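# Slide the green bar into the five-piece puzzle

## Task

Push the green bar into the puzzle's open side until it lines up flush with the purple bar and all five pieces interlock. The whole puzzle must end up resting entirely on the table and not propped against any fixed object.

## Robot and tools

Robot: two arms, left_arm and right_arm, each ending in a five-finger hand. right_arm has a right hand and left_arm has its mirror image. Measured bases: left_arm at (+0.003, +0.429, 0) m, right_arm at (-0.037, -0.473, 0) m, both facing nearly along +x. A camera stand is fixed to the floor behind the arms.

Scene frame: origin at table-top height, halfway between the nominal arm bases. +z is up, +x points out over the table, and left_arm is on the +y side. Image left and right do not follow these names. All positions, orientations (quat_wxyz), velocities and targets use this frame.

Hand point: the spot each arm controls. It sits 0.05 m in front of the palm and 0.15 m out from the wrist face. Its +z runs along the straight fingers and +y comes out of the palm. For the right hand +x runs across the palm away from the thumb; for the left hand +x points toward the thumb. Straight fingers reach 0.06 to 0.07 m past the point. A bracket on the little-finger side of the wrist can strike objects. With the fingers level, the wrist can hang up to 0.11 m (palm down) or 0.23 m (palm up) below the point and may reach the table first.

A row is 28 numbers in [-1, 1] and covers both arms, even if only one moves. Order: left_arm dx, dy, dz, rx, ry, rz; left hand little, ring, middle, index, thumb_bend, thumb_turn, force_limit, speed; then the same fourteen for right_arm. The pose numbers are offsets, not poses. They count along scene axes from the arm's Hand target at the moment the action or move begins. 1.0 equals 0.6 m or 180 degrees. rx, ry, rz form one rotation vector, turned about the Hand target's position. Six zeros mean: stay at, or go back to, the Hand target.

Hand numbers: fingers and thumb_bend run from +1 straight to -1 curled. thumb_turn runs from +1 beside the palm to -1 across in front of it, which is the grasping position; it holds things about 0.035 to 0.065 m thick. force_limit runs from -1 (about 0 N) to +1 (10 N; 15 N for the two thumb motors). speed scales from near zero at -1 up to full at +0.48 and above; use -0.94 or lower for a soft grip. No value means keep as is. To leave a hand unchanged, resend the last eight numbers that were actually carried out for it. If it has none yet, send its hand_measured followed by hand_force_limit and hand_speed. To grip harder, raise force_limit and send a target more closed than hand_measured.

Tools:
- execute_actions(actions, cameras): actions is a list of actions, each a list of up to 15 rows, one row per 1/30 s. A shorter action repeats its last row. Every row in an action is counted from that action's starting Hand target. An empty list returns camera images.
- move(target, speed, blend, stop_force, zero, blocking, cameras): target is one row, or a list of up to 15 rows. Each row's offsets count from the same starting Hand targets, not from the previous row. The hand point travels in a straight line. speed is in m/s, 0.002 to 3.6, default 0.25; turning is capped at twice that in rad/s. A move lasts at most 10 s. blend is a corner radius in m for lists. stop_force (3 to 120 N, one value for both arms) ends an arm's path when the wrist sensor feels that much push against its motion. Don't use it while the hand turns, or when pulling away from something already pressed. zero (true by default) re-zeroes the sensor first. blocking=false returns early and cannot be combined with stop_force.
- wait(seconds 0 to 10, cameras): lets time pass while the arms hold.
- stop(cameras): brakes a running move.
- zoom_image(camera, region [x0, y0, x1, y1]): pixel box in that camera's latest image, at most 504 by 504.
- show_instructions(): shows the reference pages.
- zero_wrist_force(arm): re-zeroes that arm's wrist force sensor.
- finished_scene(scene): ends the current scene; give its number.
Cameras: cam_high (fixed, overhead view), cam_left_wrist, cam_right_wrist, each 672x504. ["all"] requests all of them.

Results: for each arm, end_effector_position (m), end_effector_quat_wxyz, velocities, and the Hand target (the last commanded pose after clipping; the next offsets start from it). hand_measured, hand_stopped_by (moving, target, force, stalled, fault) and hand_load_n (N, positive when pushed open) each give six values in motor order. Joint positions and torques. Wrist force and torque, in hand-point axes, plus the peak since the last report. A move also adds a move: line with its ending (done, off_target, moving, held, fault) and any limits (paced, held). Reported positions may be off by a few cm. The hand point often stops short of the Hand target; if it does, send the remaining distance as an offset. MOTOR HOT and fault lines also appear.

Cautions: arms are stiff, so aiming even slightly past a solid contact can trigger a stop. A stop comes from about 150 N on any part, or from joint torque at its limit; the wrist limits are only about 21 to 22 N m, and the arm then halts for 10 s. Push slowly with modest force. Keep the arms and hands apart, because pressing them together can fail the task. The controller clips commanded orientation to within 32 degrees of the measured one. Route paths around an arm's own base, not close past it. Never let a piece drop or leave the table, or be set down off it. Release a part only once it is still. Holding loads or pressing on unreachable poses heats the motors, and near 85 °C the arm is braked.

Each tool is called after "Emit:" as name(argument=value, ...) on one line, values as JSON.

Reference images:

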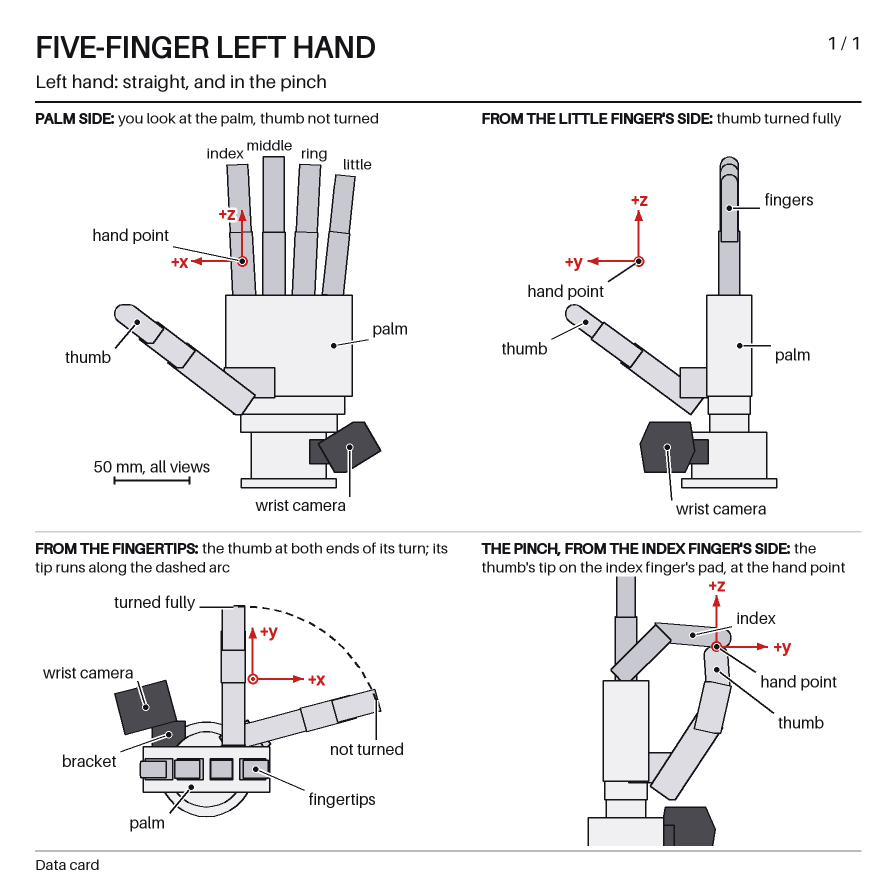

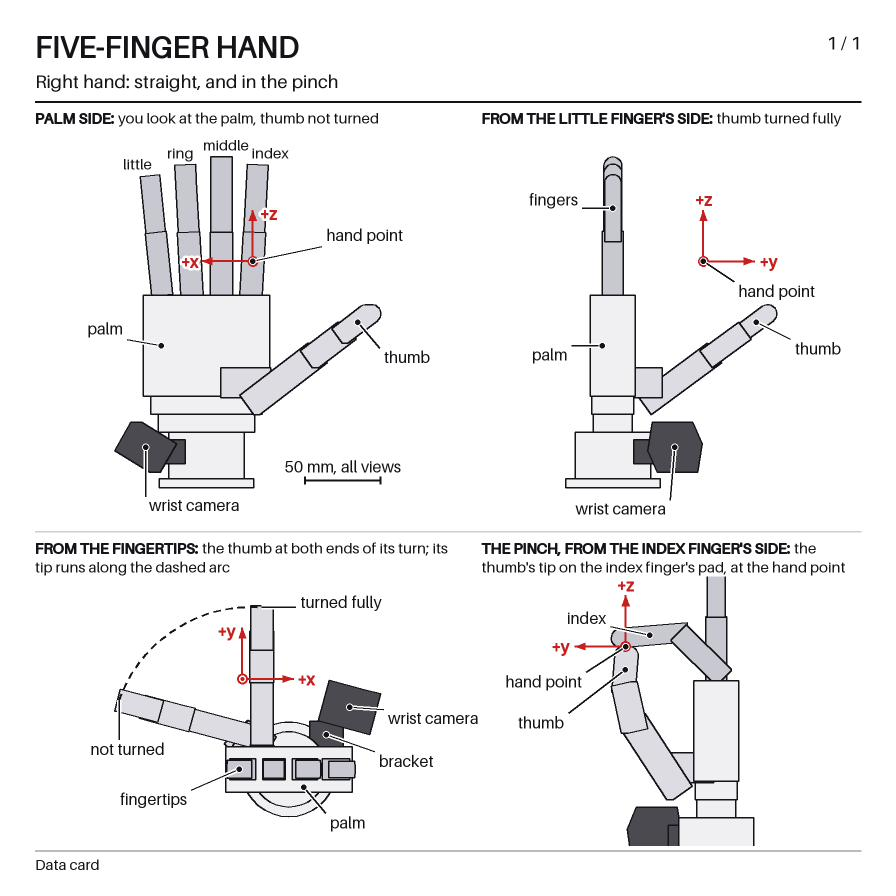

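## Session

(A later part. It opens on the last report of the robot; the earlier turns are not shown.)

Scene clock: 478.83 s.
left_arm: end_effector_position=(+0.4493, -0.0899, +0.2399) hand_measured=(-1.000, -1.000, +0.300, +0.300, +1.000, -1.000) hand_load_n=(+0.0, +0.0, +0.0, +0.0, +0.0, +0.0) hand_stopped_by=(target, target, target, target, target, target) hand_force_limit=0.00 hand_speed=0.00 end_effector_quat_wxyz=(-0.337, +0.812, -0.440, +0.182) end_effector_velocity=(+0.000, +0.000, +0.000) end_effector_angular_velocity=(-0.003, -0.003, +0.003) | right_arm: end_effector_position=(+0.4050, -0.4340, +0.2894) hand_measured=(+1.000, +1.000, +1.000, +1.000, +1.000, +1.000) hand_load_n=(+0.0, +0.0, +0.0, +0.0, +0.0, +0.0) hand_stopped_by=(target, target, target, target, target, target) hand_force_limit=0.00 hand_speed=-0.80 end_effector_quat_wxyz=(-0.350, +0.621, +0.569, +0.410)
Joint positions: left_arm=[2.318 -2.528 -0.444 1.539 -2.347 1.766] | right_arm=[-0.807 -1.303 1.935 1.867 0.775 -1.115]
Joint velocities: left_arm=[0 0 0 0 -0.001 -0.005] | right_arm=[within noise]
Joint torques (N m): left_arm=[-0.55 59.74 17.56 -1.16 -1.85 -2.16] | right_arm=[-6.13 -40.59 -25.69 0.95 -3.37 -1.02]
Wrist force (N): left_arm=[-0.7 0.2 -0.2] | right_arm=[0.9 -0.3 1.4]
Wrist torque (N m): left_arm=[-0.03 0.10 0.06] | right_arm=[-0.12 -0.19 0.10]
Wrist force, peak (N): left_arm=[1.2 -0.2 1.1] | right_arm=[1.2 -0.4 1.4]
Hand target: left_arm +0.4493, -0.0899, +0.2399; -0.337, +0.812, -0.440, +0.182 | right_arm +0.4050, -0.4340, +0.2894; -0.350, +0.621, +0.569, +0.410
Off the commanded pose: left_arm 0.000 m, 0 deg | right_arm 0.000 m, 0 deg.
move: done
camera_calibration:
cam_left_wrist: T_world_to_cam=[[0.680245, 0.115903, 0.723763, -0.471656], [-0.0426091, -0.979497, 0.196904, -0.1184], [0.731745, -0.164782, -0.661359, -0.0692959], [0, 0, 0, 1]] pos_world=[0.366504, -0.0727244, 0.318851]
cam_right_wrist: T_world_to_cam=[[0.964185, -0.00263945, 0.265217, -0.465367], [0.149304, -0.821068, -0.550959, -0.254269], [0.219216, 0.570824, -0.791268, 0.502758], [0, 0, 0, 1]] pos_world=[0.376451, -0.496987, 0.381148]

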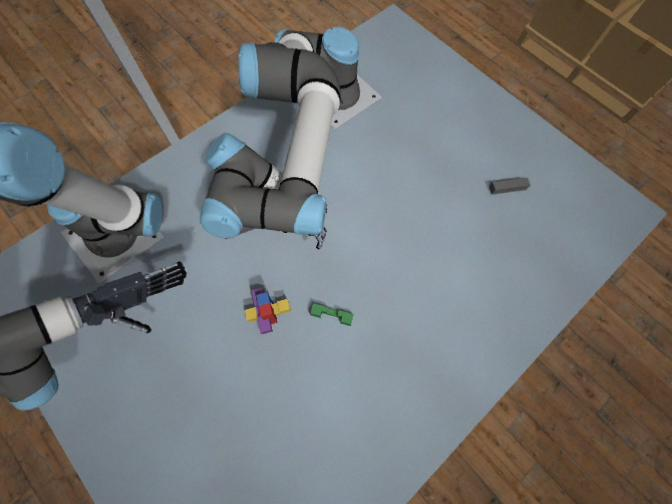

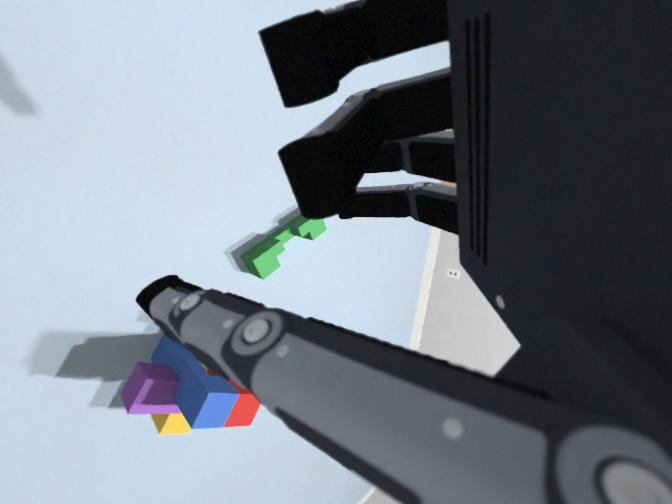

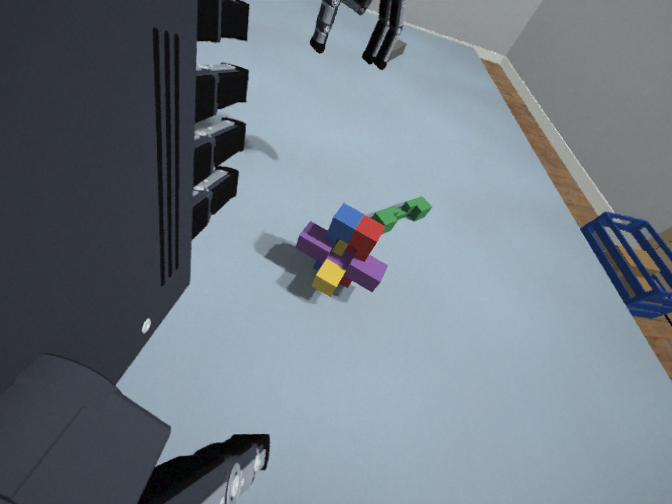

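Emit:
move(target=[0.3262,-0.0275,-0.2,0,0,0,-1,-1,0.2,0.2,1,-1,0,0,0,0,0,0,0,0,1,1,1,1,1,1,0,-0.8], cameras=["all"])

Emit:
zoom_image(camera="cam_left_wrist", region=[160, 100, 480, 400])

Emit:
zoom_image(camera="cam_right_wrist", region=[300, 60, 560, 280])

Scene clock: 510.57 s.
left_arm: end_effector_position=(+0.6441, -0.1054, +0.1195) hand_measured=(-1.000, -1.000, +0.200, +0.200, +1.000, -1.000) hand_load_n=(+0.0, +0.0, +0.0, -0.5, +0.0, +0.0) hand_stopped_by=(target, target, target, target, target, target) hand_force_limit=0.00 hand_speed=0.00 end_effector_quat_wxyz=(-0.309, +0.788, -0.447, +0.291) | right_arm: end_effector_position=(+0.4050, -0.4340, +0.2894) hand_measured=(+1.000, +1.000, +1.000, +1.000, +1.000, +1.000) hand_load_n=(+0.0, +0.0, +0.0, +0.0, +0.0, +0.0) hand_stopped_by=(target, target, target, target, target, target) hand_force_limit=0.00 hand_speed=-0.80 end_effector_quat_wxyz=(-0.350, +0.621, +0.569, +0.410)
Joint positions: left_arm=[2.51 -2.861 -0.035 1.927 -2.253 2.16] | right_arm=[-0.807 -1.303 1.935 1.867 0.775 -1.115]
Joint torques (N m): left_arm=[7.12 72.41 12.56 -0.13 0.4 -1.99] | right_arm=[-8.28 -40.99 -25.19 0.85 -3.24 -0.95]
Wrist force (N): left_arm=[-1.0 0.0 -0.2] | right_arm=[1.1 -0.1 1.0]
Wrist torque (N m): left_arm=[-0.08 0.12 -0.02] | right_arm=[-0.07 -0.21 0.12]
Wrist force, peak (N): left_arm=[-1.9 0.6 -2.2] | right_arm=[1.2 -0.2 1.4]
Hand target: left_arm +0.6450, -0.1064, +0.1199; -0.337, +0.812, -0.440, +0.182 | right_arm +0.4050, -0.4340, +0.2894; -0.350, +0.621, +0.569, +0.410
Off the commanded pose: left_arm 0.001 m, 13 deg | right_arm 0.000 m, 0 deg.
elbow stopped short (left arm): the move would have taken joint 3 (elbow) straighter than the controller allows.
move: off_target (left_arm)
camera_calibration:
cam_left_wrist: T_world_to_cam=[[0.574395, 0.136432, 0.807128, -0.454881], [-0.192856, -0.935702, 0.295412, -0.0120323], [0.795535, -0.325343, -0.511151, -0.36993], [0, 0, 0, 1]] pos_world=[0.553254, -0.0695527, 0.181612]
cam_right_wrist: T_world_to_cam=[[0.964185, -0.00263945, 0.265217, -0.465367], [0.149304, -0.821068, -0.550959, -0.254269], [0.219216, 0.570824, -0.791268, 0.502758], [0, 0, 0, 1]] pos_world=[0.376451, -0.496987, 0.381148]

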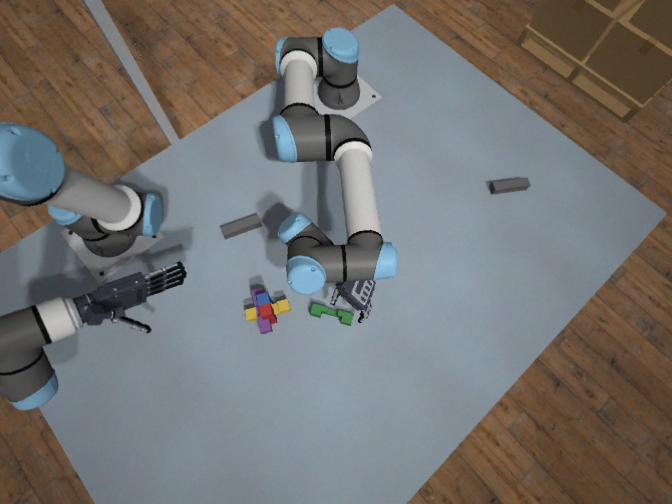

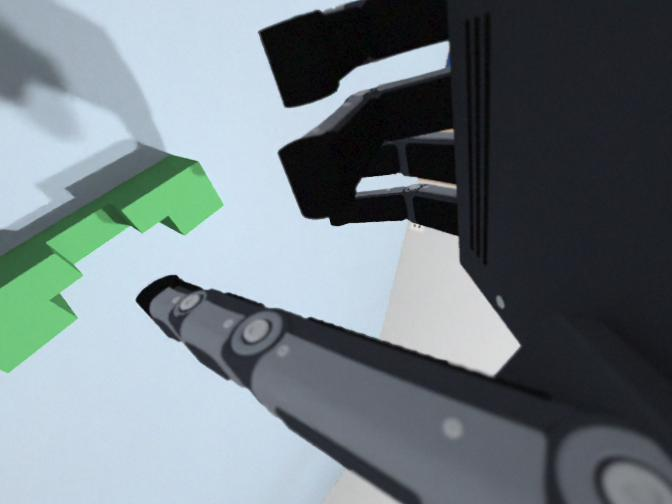

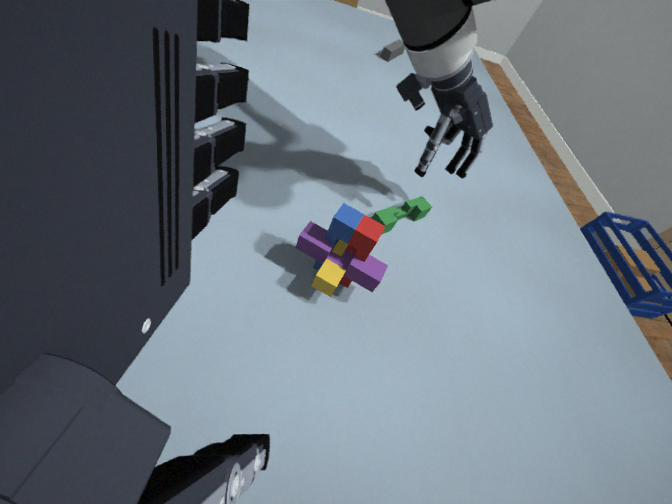

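Scaled by 1.575 from the camera's 672x504 image, which has a finer 960x720 frame.

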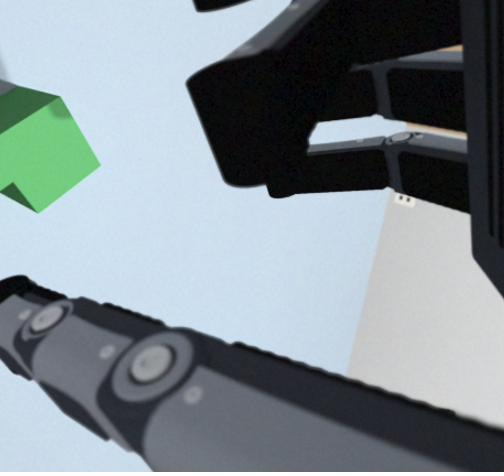

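Scaled by 1.938 from the camera's 672x504 image, which has a finer 960x720 frame.

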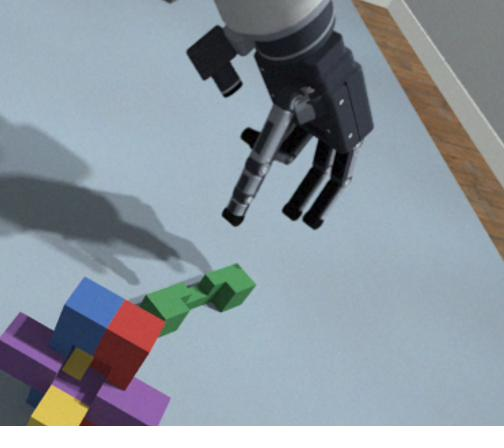

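Emit:
move(target=[0,0,-0.1,0,0,0,1,1,0.2,0.2,1,-1,0,0,0,0,0,0,0,0,1,1,1,1,1,1,0,-0.8], cameras=["all"])

Emit:
zoom_image(camera="cam_right_wrist", region=[340, 100, 500, 250])

Scene clock: 567.53 s.
left_arm: end_effector_position=(+0.6442, -0.1054, +0.0596) hand_measured=(+1.000, +1.000, +0.200, +0.200, +1.000, -1.000) hand_load_n=(-0.5, +0.0, +0.0, +0.0, +0.0, +0.0) hand_stopped_by=(target, target, target, target, target, target) hand_force_limit=0.00 hand_speed=0.00 end_effector_quat_wxyz=(-0.312, +0.794, -0.447, +0.269) | right_arm: end_effector_position=(+0.4050, -0.4340, +0.2894) hand_measured=(+1.000, +1.000, +1.000, +1.000, +1.000, +1.000) hand_load_n=(+0.0, +0.0, +0.0, +0.0, +0.0, +0.0) hand_stopped_by=(target, target, target, target, target, target) hand_force_limit=0.00 hand_speed=-0.80 end_effector_quat_wxyz=(-0.350, +0.621, +0.569, +0.410)
Joint positions: left_arm=[2.509 -2.935 -0.035 1.944 -2.259 2.132] | right_arm=[-0.807 -1.303 1.935 1.867 0.775 -1.115]
Joint torques (N m): left_arm=[6.34 69.32 20 -3.83 -1.93 1.93] | right_arm=[-7.4 -40.38 -26.44 0.91 -3.41 -1.07]
Wrist force (N): left_arm=[-0.9 0.3 -0.2] | right_arm=[1.1 0.0 1.3]
Wrist torque (N m): left_arm=[-0.05 0.11 0.07] | right_arm=[-0.06 -0.21 0.12]
Wrist force, peak (N): left_arm=[-0.9 1.2 0.7] | right_arm=[1.2 -0.3 1.4]
Hand target: left_arm +0.6450, -0.1064, +0.0599; -0.337, +0.812, -0.440, +0.182 | right_arm +0.4050, -0.4340, +0.2894; -0.350, +0.621, +0.569, +0.410
Off the commanded pose: left_arm 0.001 m, 11 deg | right_arm 0.000 m, 0 deg.
elbow stopped short (left arm): the move would have taken joint 3 (elbow) straighter than the controller allows.
move: off_target (left_arm)
camera_calibration:
cam_left_wrist: T_world_to_cam=[[0.59988, 0.13249, 0.789044, -0.422375], [-0.163738, -0.944992, 0.283159, -0.0132911], [0.783156, -0.299058, -0.545189, -0.387857], [0, 0, 0, 1]] pos_world=[0.554951, -0.0725914, 0.125581]
cam_right_wrist: T_world_to_cam=[[0.964185, -0.00263945, 0.265217, -0.465367], [0.149304, -0.821068, -0.550959, -0.254269], [0.219216, 0.570824, -0.791268, 0.502758], [0, 0, 0, 1]] pos_world=[0.376451, -0.496987, 0.381148]

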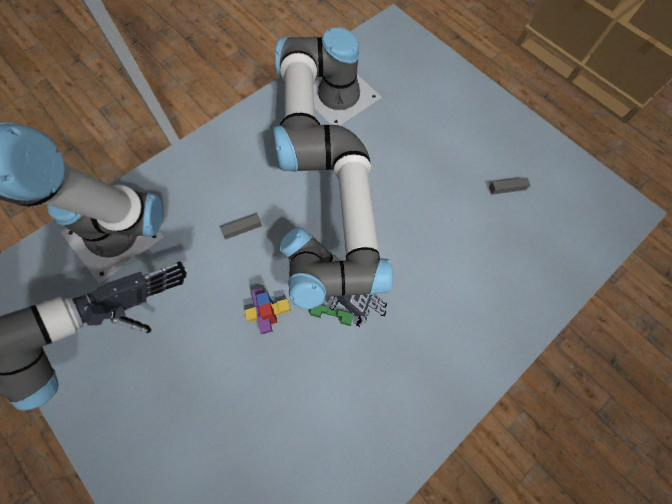

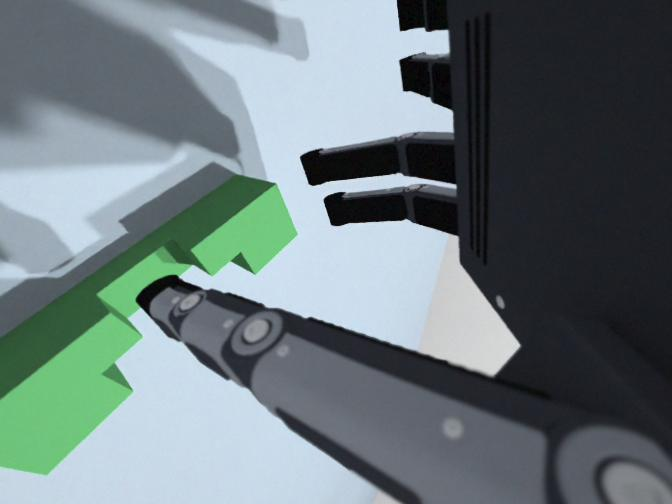

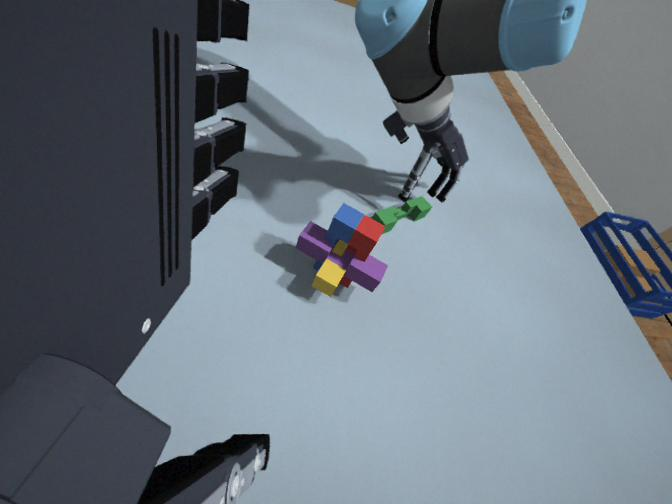

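Scaled by 3.150 from the camera's 672x504 image, which has a finer 960x720 frame.

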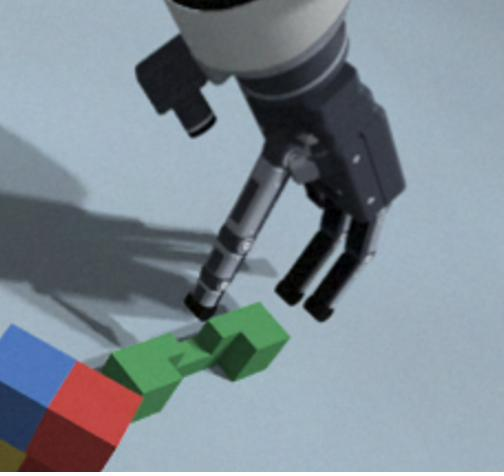

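Emit:
move(target=[-0.0058,-0.0155,-0.0167,0,0,0,1,1,0.2,0.2,0.7,-1,0,0,0,0,0,0,0,0,1,1,1,1,1,1,0,-0.8], cameras=["all"])

Emit:
zoom_image(camera="cam_right_wrist", region=[360, 130, 480, 250])

Scene clock: 605.00 s.
left_arm: end_effector_position=(+0.6406, -0.1148, +0.0494) hand_measured=(+1.000, +1.000, +0.200, +0.200, +0.700, -1.000) hand_load_n=(+0.0, +0.0, +0.0, +0.0, +0.0, +0.0) hand_stopped_by=(target, target, target, target, target, target) hand_force_limit=0.00 hand_speed=0.00 end_effector_quat_wxyz=(-0.309, +0.793, -0.448, +0.274) | right_arm: end_effector_position=(+0.4050, -0.4340, +0.2894) hand_measured=(+1.000, +1.000, +1.000, +1.000, +1.000, +1.000) hand_load_n=(+0.0, +0.0, +0.0, +0.0, +0.0, +0.0) hand_stopped_by=(target, target, target, target, target, target) hand_force_limit=0.00 hand_speed=-0.80 end_effector_quat_wxyz=(-0.350, +0.621, +0.569, +0.410)
Joint positions: left_arm=[2.497 -2.949 -0.035 1.961 -2.26 2.125] | right_arm=[-0.807 -1.303 1.935 1.867 0.775 -1.115]
Joint torques (N m): left_arm=[6.13 79.85 28.78 -3.94 0.3 -0.56] | right_arm=[-7.89 -40.8 -23.92 1.2 -3.2 -0.54]
Wrist force (N): left_arm=[-0.9 0.4 0.1] | right_arm=[0.8 0.1 1.2]
Wrist torque (N m): left_arm=[-0.06 0.12 0.07] | right_arm=[-0.05 -0.16 0.11]
Wrist force, peak (N): left_arm=[-1.3 0.3 -0.1] | right_arm=[1.4 0.0 1.5]
Hand target: left_arm +0.6415, -0.1157, +0.0498; -0.337, +0.812, -0.440, +0.182 | right_arm +0.4050, -0.4340, +0.2894; -0.350, +0.621, +0.569, +0.410
Off the commanded pose: left_arm 0.001 m, 11 deg | right_arm 0.000 m, 0 deg.
elbow stopped short (left arm): the move would have taken joint 3 (elbow) straighter than the controller allows.
move: off_target (left_arm)
camera_calibration:
cam_left_wrist: T_world_to_cam=[[0.596729, 0.134311, 0.791123, -0.408784], [-0.171356, -0.941823, 0.289147, -0.014954], [0.783933, -0.308106, -0.538998, -0.395317], [0, 0, 0, 1]] pos_world=[0.551273, -0.0809795, 0.114647]
cam_right_wrist: T_world_to_cam=[[0.964185, -0.00263945, 0.265217, -0.465367], [0.149304, -0.821068, -0.550959, -0.254269], [0.219216, 0.570824, -0.791268, 0.502758], [0, 0, 0, 1]] pos_world=[0.376451, -0.496987, 0.381148]

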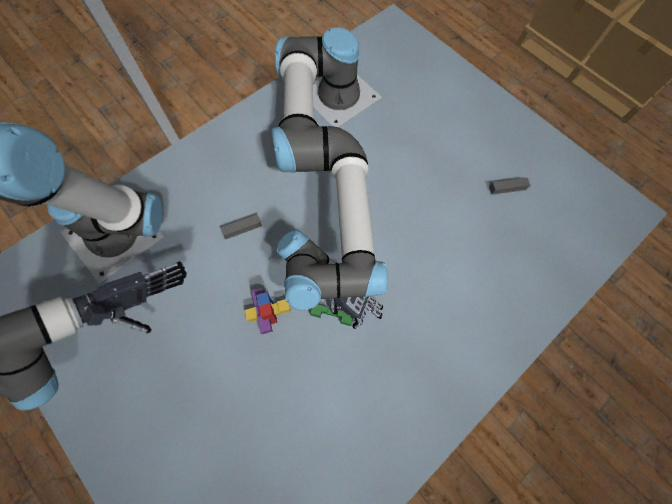

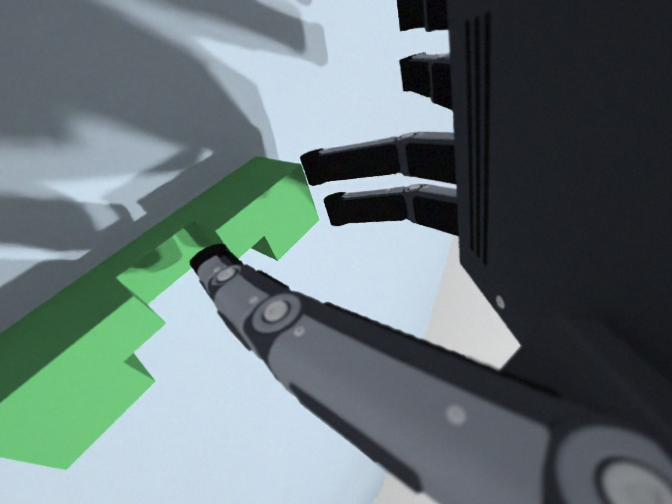

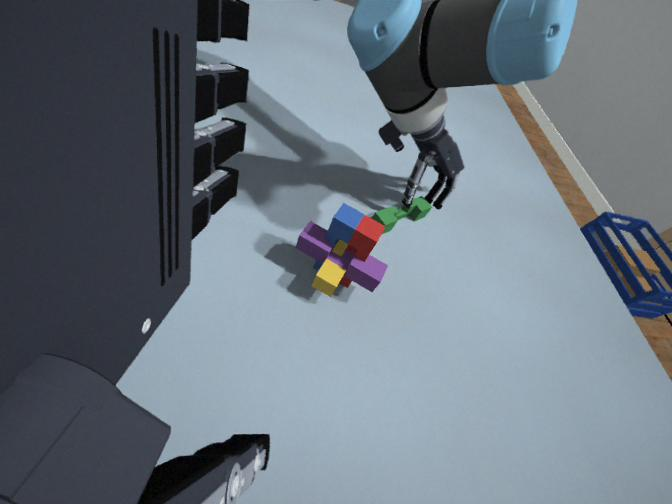

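Scaled by 4.200 from the camera's 672x504 image, which has a finer 960x720 frame.

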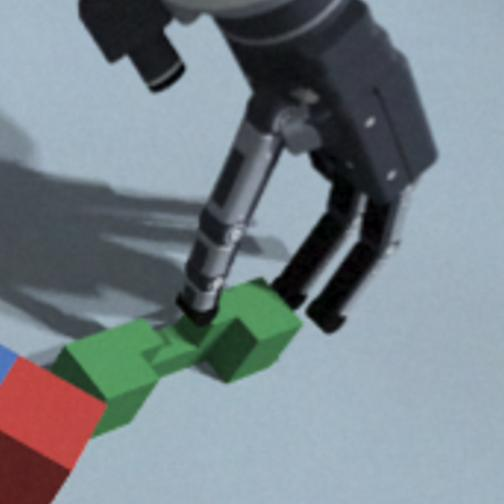

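Emit:
move(target=[-0.0042,-0.0027,-0.0208,0,0,0,1,1,0.2,0.2,0.7,-1,0,0,0,0,0,0,0,0,1,1,1,1,1,1,0,-0.8], speed=0.03, stop_force=6, cameras=["all"])

Emit:
zoom_image(camera="cam_right_wrist", region=[360, 130, 480, 250])

Scene clock: 621.13 s.
left_arm: end_effector_position=(+0.6382, -0.1163, +0.0371) hand_measured=(+1.000, +1.000, +0.200, +0.200, +0.700, -1.000) hand_load_n=(+0.0, +0.0, +0.0, +0.0, +0.0, +0.0) hand_stopped_by=(target, target, target, target, target, target) hand_force_limit=0.00 hand_speed=0.00 end_effector_quat_wxyz=(-0.309, +0.794, -0.448, +0.270) | right_arm: end_effector_position=(+0.4050, -0.4340, +0.2894) hand_measured=(+1.000, +1.000, +1.000, +1.000, +1.000, +1.000) hand_load_n=(+0.0, +0.0, +0.0, +0.0, -0.5, +0.0) hand_stopped_by=(target, target, target, target, target, target) hand_force_limit=0.00 hand_speed=-0.80 end_effector_quat_wxyz=(-0.350, +0.621, +0.569, +0.410)
Joint positions: left_arm=[2.493 -2.964 -0.035 1.963 -2.262 2.116] | right_arm=[-0.807 -1.303 1.935 1.867 0.775 -1.115]
Joint torques (N m): left_arm=[-2.19 70.75 15.18 -1.65 -0.12 -1.85] | right_arm=[-6.68 -40.7 -25.07 1.07 -3.08 -0.38]
Wrist force (N): left_arm=[-1.0 0.3 0.0] | right_arm=[1.1 0.1 1.2]
Wrist torque (N m): left_arm=[-0.06 0.13 0.06] | right_arm=[-0.04 -0.21 0.12]
Wrist force, peak (N): left_arm=[-1.3 0.4 -0.1] | right_arm=[1.4 0.0 1.4]
Hand target: left_arm +0.6390, -0.1173, +0.0374; -0.337, +0.812, -0.440, +0.182 | right_arm +0.4050, -0.4340, +0.2894; -0.350, +0.621, +0.569, +0.410
Off the commanded pose: left_arm 0.001 m, 11 deg | right_arm 0.000 m, 0 deg.
elbow stopped short (left arm): the move would have taken joint 3 (elbow) straighter than the controller allows.
move: off_target (left_arm)
camera_calibration:
cam_left_wrist: T_world_to_cam=[[0.601564, 0.133761, 0.787546, -0.40043], [-0.166011, -0.943423, 0.287042, -0.0167142], [0.781384, -0.303415, -0.545323, -0.398069], [0, 0, 0, 1]] pos_world=[0.549154, -0.082987, 0.103079]
cam_right_wrist: T_world_to_cam=[[0.964185, -0.00263945, 0.265217, -0.465367], [0.149304, -0.821068, -0.550959, -0.254269], [0.219216, 0.570824, -0.791268, 0.502758], [0, 0, 0, 1]] pos_world=[0.376451, -0.496987, 0.381148]

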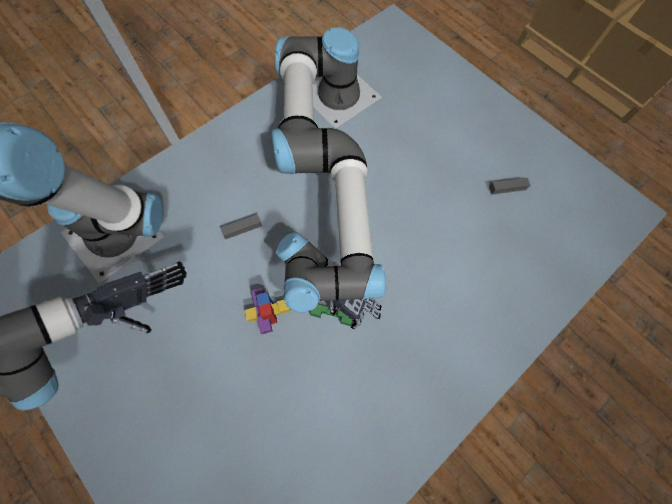

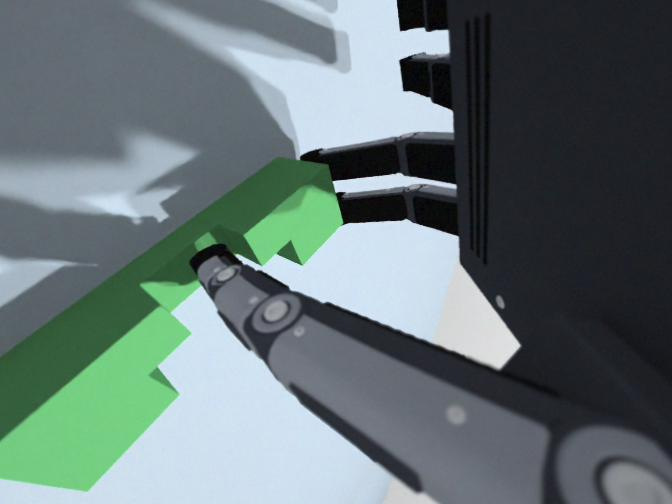

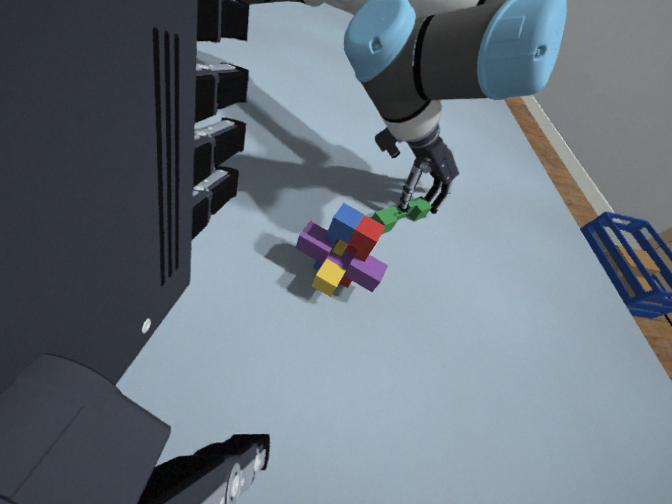

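Scaled by 4.200 from the camera's 672x504 image, which has a finer 960x720 frame.

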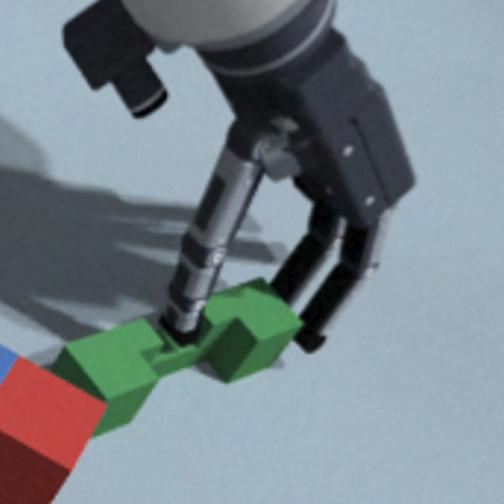

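Emit:
move(target=[0,0,0,0,0,0,1,1,-0.15,-0.15,0.7,-1,-0.3,-0.8,0,0,0,0,0,0,1,1,1,1,1,1,0,-0.8], cameras=["all"])

Emit:
zoom_image(camera="cam_right_wrist", region=[360, 130, 480, 250])

Scene clock: 624.83 s.
left_arm: end_effector_position=(+0.6382, -0.1163, +0.0372) hand_measured=(+1.000, +1.000, +0.072, +0.056, +0.702, -1.000) hand_load_n=(+0.0, +0.0, +1.0, +6.0, +7.0, -1.5) hand_stopped_by=(target, target, force, force, target, target) hand_force_limit=-0.30 hand_speed=-0.80 end_effector_quat_wxyz=(-0.309, +0.794, -0.448, +0.270) | right_arm: end_effector_position=(+0.4050, -0.4340, +0.2894) hand_measured=(+1.000, +1.000, +1.000, +1.000, +1.000, +1.000) hand_load_n=(+0.0, +0.0, +0.0, +0.0, +0.0, +0.0) hand_stopped_by=(target, target, target, target, target, target) hand_force_limit=0.00 hand_speed=-0.80 end_effector_quat_wxyz=(-0.350, +0.621, +0.569, +0.410)
Joint positions: left_arm=[2.493 -2.964 -0.035 1.963 -2.262 2.116] | right_arm=[-0.807 -1.303 1.935 1.867 0.775 -1.115]
Joint torques (N m): left_arm=[5.02 79.15 15.21 -3.23 -0.49 -0.25] | right_arm=[-7.58 -40.45 -26.39 1.31 -2.97 -0.02]
Wrist force (N): left_arm=[-0.8 0.3 -0.5] | right_arm=[0.8 -0.2 1.2]
Wrist torque (N m): left_arm=[-0.07 0.09 0.06] | right_arm=[-0.09 -0.17 0.10]
Wrist force, peak (N): left_arm=[-1.2 0.4 -0.1] | right_arm=[1.2 -0.3 1.5]
Hand target: left_arm +0.6390, -0.1173, +0.0374; -0.337, +0.812, -0.440, +0.182 | right_arm +0.4050, -0.4340, +0.2894; -0.350, +0.621, +0.569, +0.410
Off the commanded pose: left_arm 0.001 m, 11 deg | right_arm 0.000 m, 0 deg.
elbow stopped short (left arm): the move would have taken joint 3 (elbow) straighter than the controller allows.
move: off_target (left_arm)
camera_calibration:
cam_left_wrist: T_world_to_cam=[[0.601502, 0.133784, 0.787589, -0.400399], [-0.166033, -0.943415, 0.287057, -0.0167027], [0.781427, -0.303431, -0.545254, -0.398101], [0, 0, 0, 1]] pos_world=[0.549154, -0.082987, 0.103078]
cam_right_wrist: T_world_to_cam=[[0.964185, -0.00263945, 0.265217, -0.465367], [0.149304, -0.821068, -0.550959, -0.254269], [0.219216, 0.570824, -0.791268, 0.502758], [0, 0, 0, 1]] pos_world=[0.376451, -0.496987, 0.381148]

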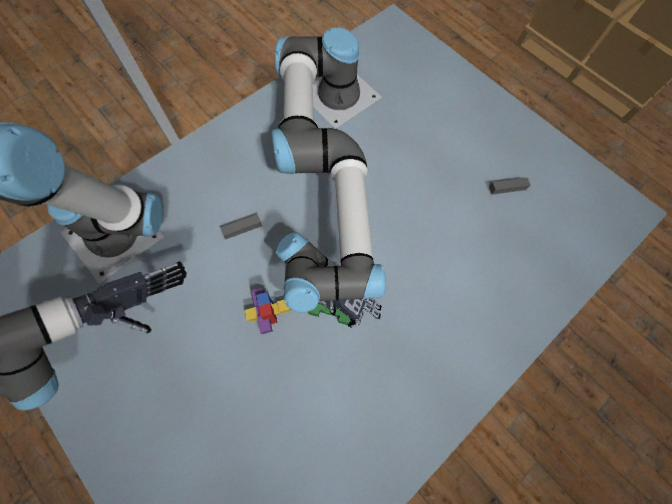

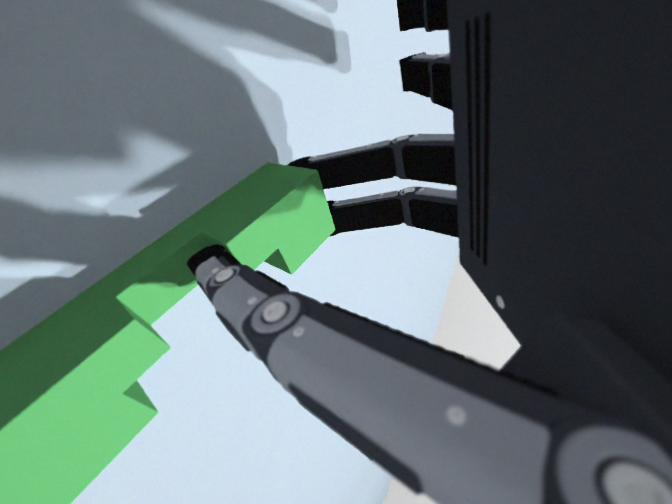

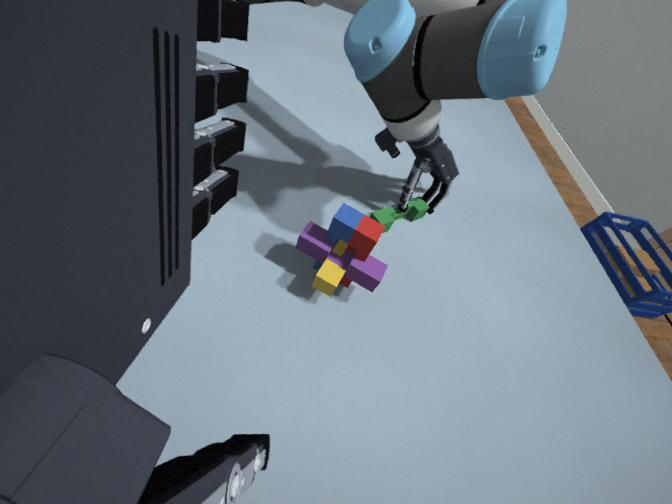

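Scaled by 4.200 from the camera's 672x504 image, which has a finer 960x720 frame.

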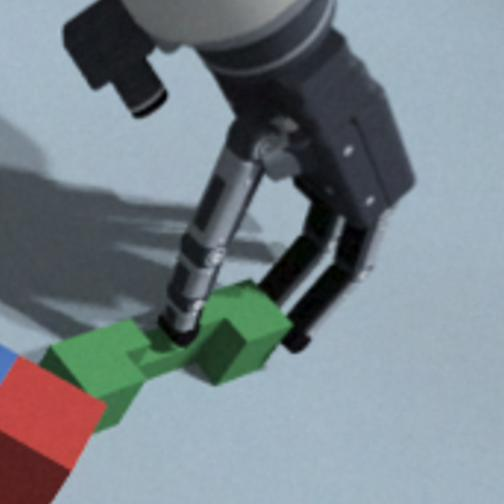

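Emit:
move(target=[0,0,0.1,0,0,0,1,1,-0.15,-0.15,0.7,-1,-0.3,-0.8,0,0,0,0,0,0,1,1,1,1,1,1,0,-0.8], speed=0.1, cameras=["all"])

Emit:
zoom_image(camera="cam_right_wrist", region=[360, 100, 480, 230])

Scene clock: 632.67 s.
left_arm: end_effector_position=(+0.6382, -0.1162, +0.0972) hand_measured=(+1.000, +1.000, +0.072, +0.056, +0.702, -1.000) hand_load_n=(+0.0, +0.0, +1.0, +6.0, +7.5, -1.5) hand_stopped_by=(target, target, force, force, target, target) hand_force_limit=-0.30 hand_speed=-0.80 end_effector_quat_wxyz=(-0.307, +0.789, -0.448, +0.289) end_effector_velocity=(+0.000, +0.000, -0.004) end_effector_angular_velocity=(+0.003, +0.001, +0.001) | right_arm: end_effector_position=(+0.4050, -0.4340, +0.2894) hand_measured=(+1.000, +1.000, +1.000, +1.000, +1.000, +1.000) hand_load_n=(+0.0, +0.0, +0.0, +0.0, +0.0, +0.0) hand_stopped_by=(target, target, target, target, target, target) hand_force_limit=0.00 hand_speed=-0.80 end_effector_quat_wxyz=(-0.350, +0.621, +0.569, +0.410)
Joint positions: left_arm=[2.495 -2.89 -0.035 1.94 -2.257 2.141] | right_arm=[-0.807 -1.303 1.935 1.867 0.775 -1.115]
Joint velocities: left_arm=[0 -0.005 0 0.002 -0.002 0] | right_arm=[within noise]
Joint torques (N m): left_arm=[-6.54 59.96 15.02 -0.32 -2.66 0.2] | right_arm=[-7.12 -40.3 -26.44 0.98 -2.77 0.18]
Wrist force (N): left_arm=[-1.3 0.7 0.2] | right_arm=[0.9 -0.2 1.2]
Wrist torque (N m): left_arm=[-0.02 0.15 -0.04] | right_arm=[-0.09 -0.19 0.10]
Wrist force, peak (N): left_arm=[-1.2 1.3 0.8] | right_arm=[1.1 -0.1 1.6]
Hand target: left_arm +0.6390, -0.1173, +0.0974; -0.337, +0.812, -0.440, +0.182 | right_arm +0.4050, -0.4340, +0.2894; -0.350, +0.621, +0.569, +0.410
Off the commanded pose: left_arm 0.001 m, 13 deg | right_arm 0.000 m, 0 deg.
elbow stopped short (left arm): the move would have taken joint 3 (elbow) straighter than the controller allows.
move: off_target (left_arm)
camera_calibration:
cam_left_wrist: T_world_to_cam=[[0.579437, 0.137533, 0.803329, -0.434733], [-0.191584, -0.935055, 0.298273, -0.0176334], [0.79218, -0.326735, -0.515456, -0.377846], [0, 0, 0, 1]] pos_world=[0.547844, -0.0801537, 0.15973]
cam_right_wrist: T_world_to_cam=[[0.964185, -0.00263945, 0.265217, -0.465367], [0.149304, -0.821068, -0.550959, -0.254269], [0.219216, 0.570824, -0.791268, 0.502758], [0, 0, 0, 1]] pos_world=[0.376451, -0.496987, 0.381148]

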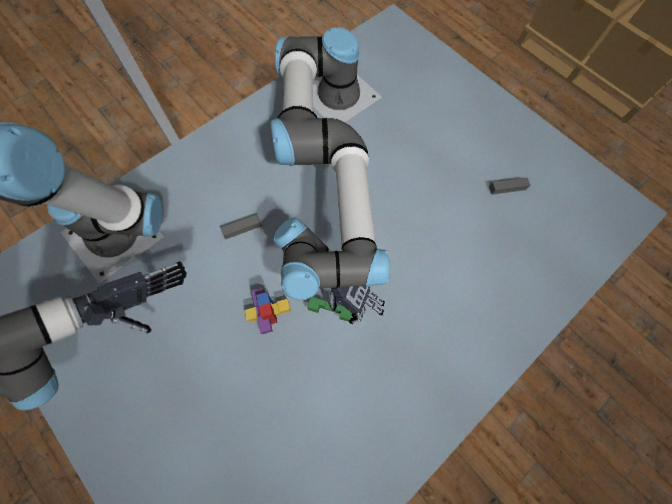

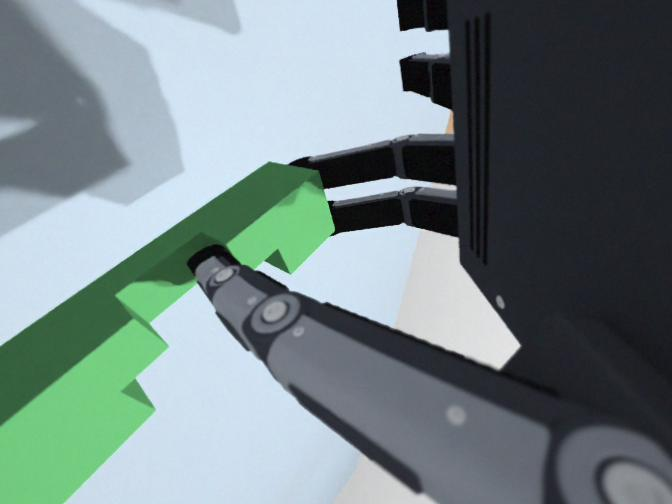

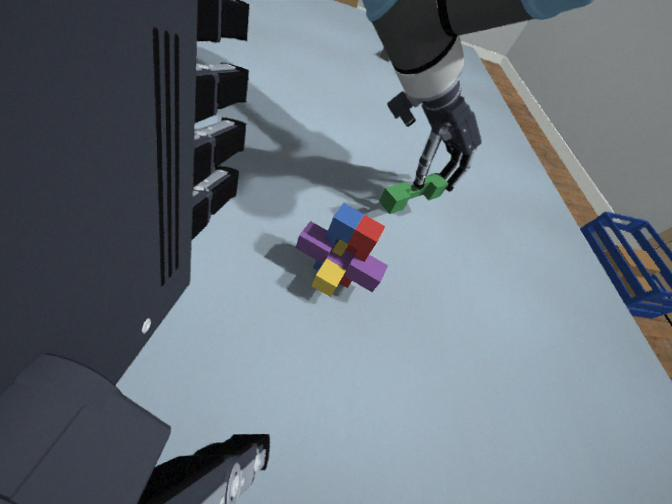

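Scaled by 3.877 from the camera's 672x504 image, which has a finer 960x720 frame.

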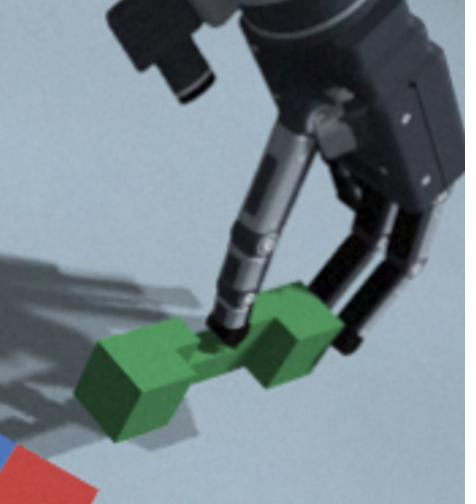

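Emit:
zoom_image(camera="cam_left_wrist", region=[0, 140, 360, 504])

Scaled by 1.385 from the camera's 672x504 image, which has a finer 960x720 frame.

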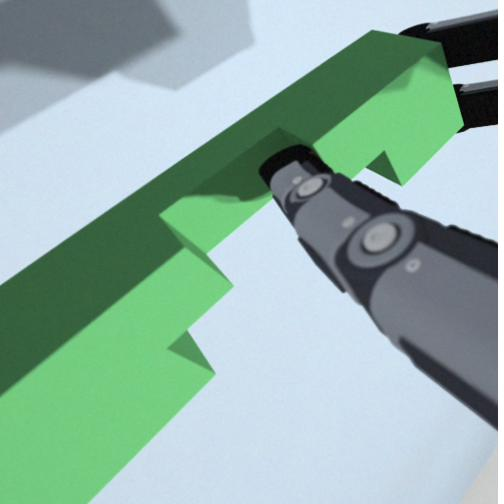

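Emit:
move(target=[-0.1367,-0.1295,0.0377,-0.0511,-0.0177,-0.3508,1,1,-0.15,-0.15,0.7,-1,-0.3,-0.8,0,0,0,0,0,0,1,1,1,1,1,1,0,-0.8], speed=0.15, cameras=["all"])

Emit:
zoom_image(camera="cam_left_wrist", region=[0, 80, 400, 480])

Emit:
zoom_image(camera="cam_right_wrist", region=[260, 120, 460, 310])

Scene clock: 675.83 s.
left_arm: end_effector_position=(+0.5571, -0.1950, +0.1199) hand_measured=(+1.000, +1.000, +0.072, +0.056, +0.702, -1.000) hand_load_n=(+0.0, +0.0, +1.5, +6.0, +7.0, -1.5) hand_stopped_by=(target, target, force, force, target, target) hand_force_limit=-0.30 hand_speed=-0.80 end_effector_quat_wxyz=(+0.140, -0.480, +0.775, -0.386) | right_arm: end_effector_position=(+0.4050, -0.4340, +0.2894) hand_measured=(+1.000, +1.000, +1.000, +1.000, +1.000, +1.000) hand_load_n=(+0.0, +0.0, +0.0, +0.0, +0.0, +0.0) hand_stopped_by=(target, target, target, target, target, target) hand_force_limit=0.00 hand_speed=-0.80 end_effector_quat_wxyz=(-0.350, +0.621, +0.569, +0.410)
Joint positions: left_arm=[2.548 -2.492 -0.7 2.466 -1.538 2.964] | right_arm=[-0.807 -1.303 1.935 1.867 0.775 -1.115]
Joint torques (N m): left_arm=[-5.79 73.38 15.19 0.82 0.68 0.26] | right_arm=[-6.55 -39.35 -24.73 1.18 -2.5 0.18]
Wrist force (N): left_arm=[-1.1 0.9 0.3] | right_arm=[0.9 0.0 1.3]
Wrist torque (N m): left_arm=[-0.03 0.13 -0.02] | right_arm=[-0.07 -0.19 0.10]
Wrist force, peak (N): left_arm=[-1.9 0.5 0.2] | right_arm=[1.3 0.1 1.4]
Hand target: left_arm +0.5570, -0.1950, +0.1200; +0.140, -0.480, +0.775, -0.386 | right_arm +0.4050, -0.4340, +0.2894; -0.350, +0.621, +0.569, +0.410
Off the commanded pose: left_arm 0.000 m, 0 deg | right_arm 0.000 m, 0 deg.
move: done
camera_calibration:
cam_left_wrist: T_world_to_cam=[[0.436085, -0.435929, 0.787271, -0.425169], [-0.885405, -0.36426, 0.288745, 0.385354], [0.1609, -0.822971, -0.544822, -0.0691598], [0, 0, 0, 1]] pos_world=[0.537732, -0.101891, 0.185775]
cam_right_wrist: T_world_to_cam=[[0.964185, -0.00263945, 0.265217, -0.465367], [0.149304, -0.821068, -0.550959, -0.254269], [0.219216, 0.570824, -0.791268, 0.502758], [0, 0, 0, 1]] pos_world=[0.376451, -0.496987, 0.381148]

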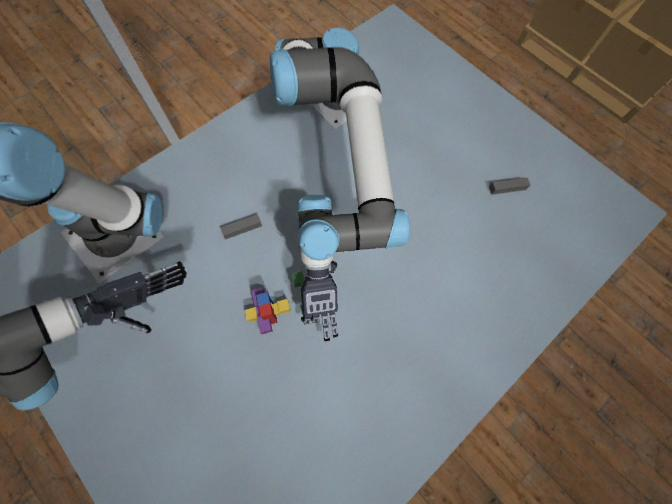

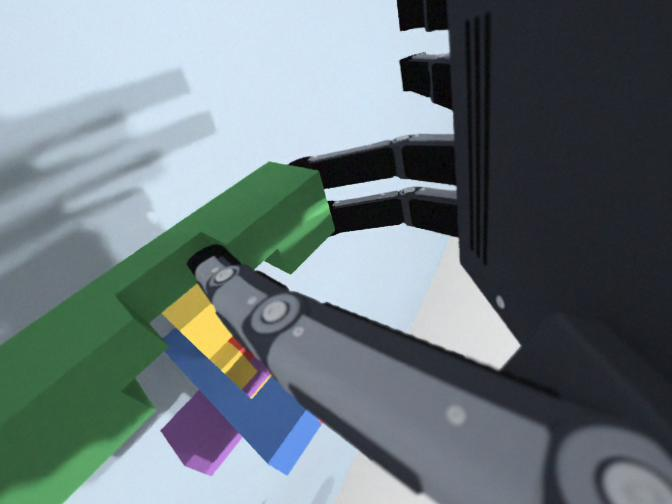

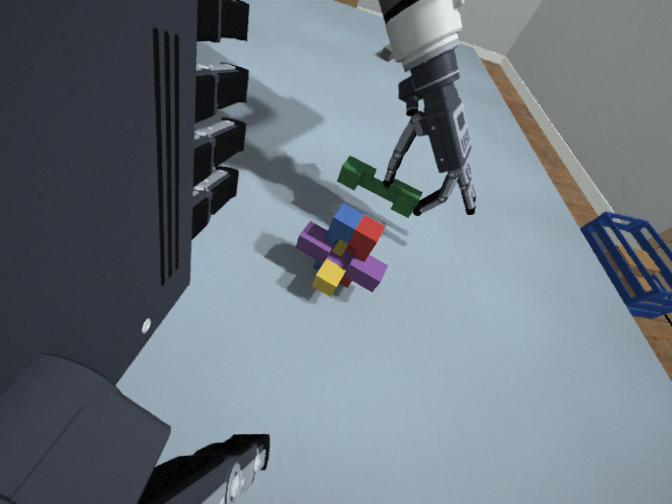

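Scaled by 1.260 from the camera's 672x504 image, which has a finer 960x720 frame.

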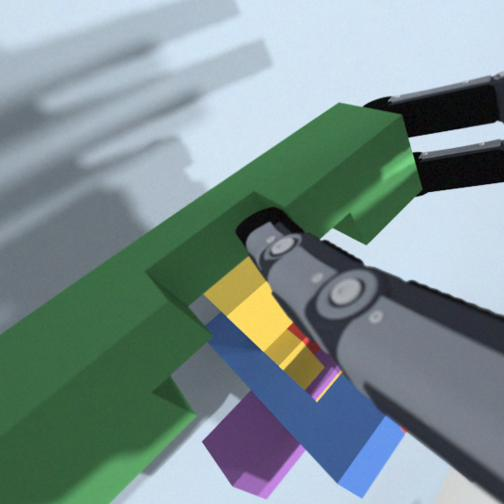

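Scaled by 2.520 from the camera's 672x504 image, which has a finer 960x720 frame.

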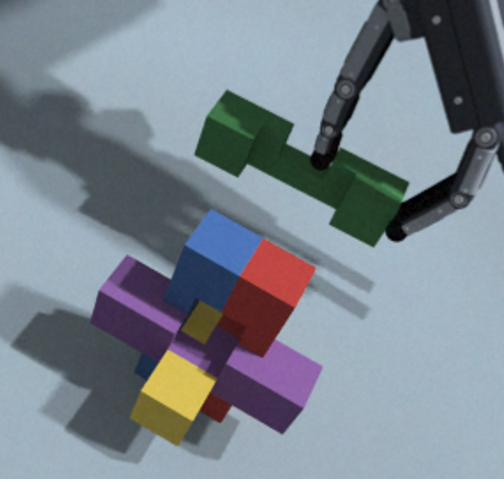

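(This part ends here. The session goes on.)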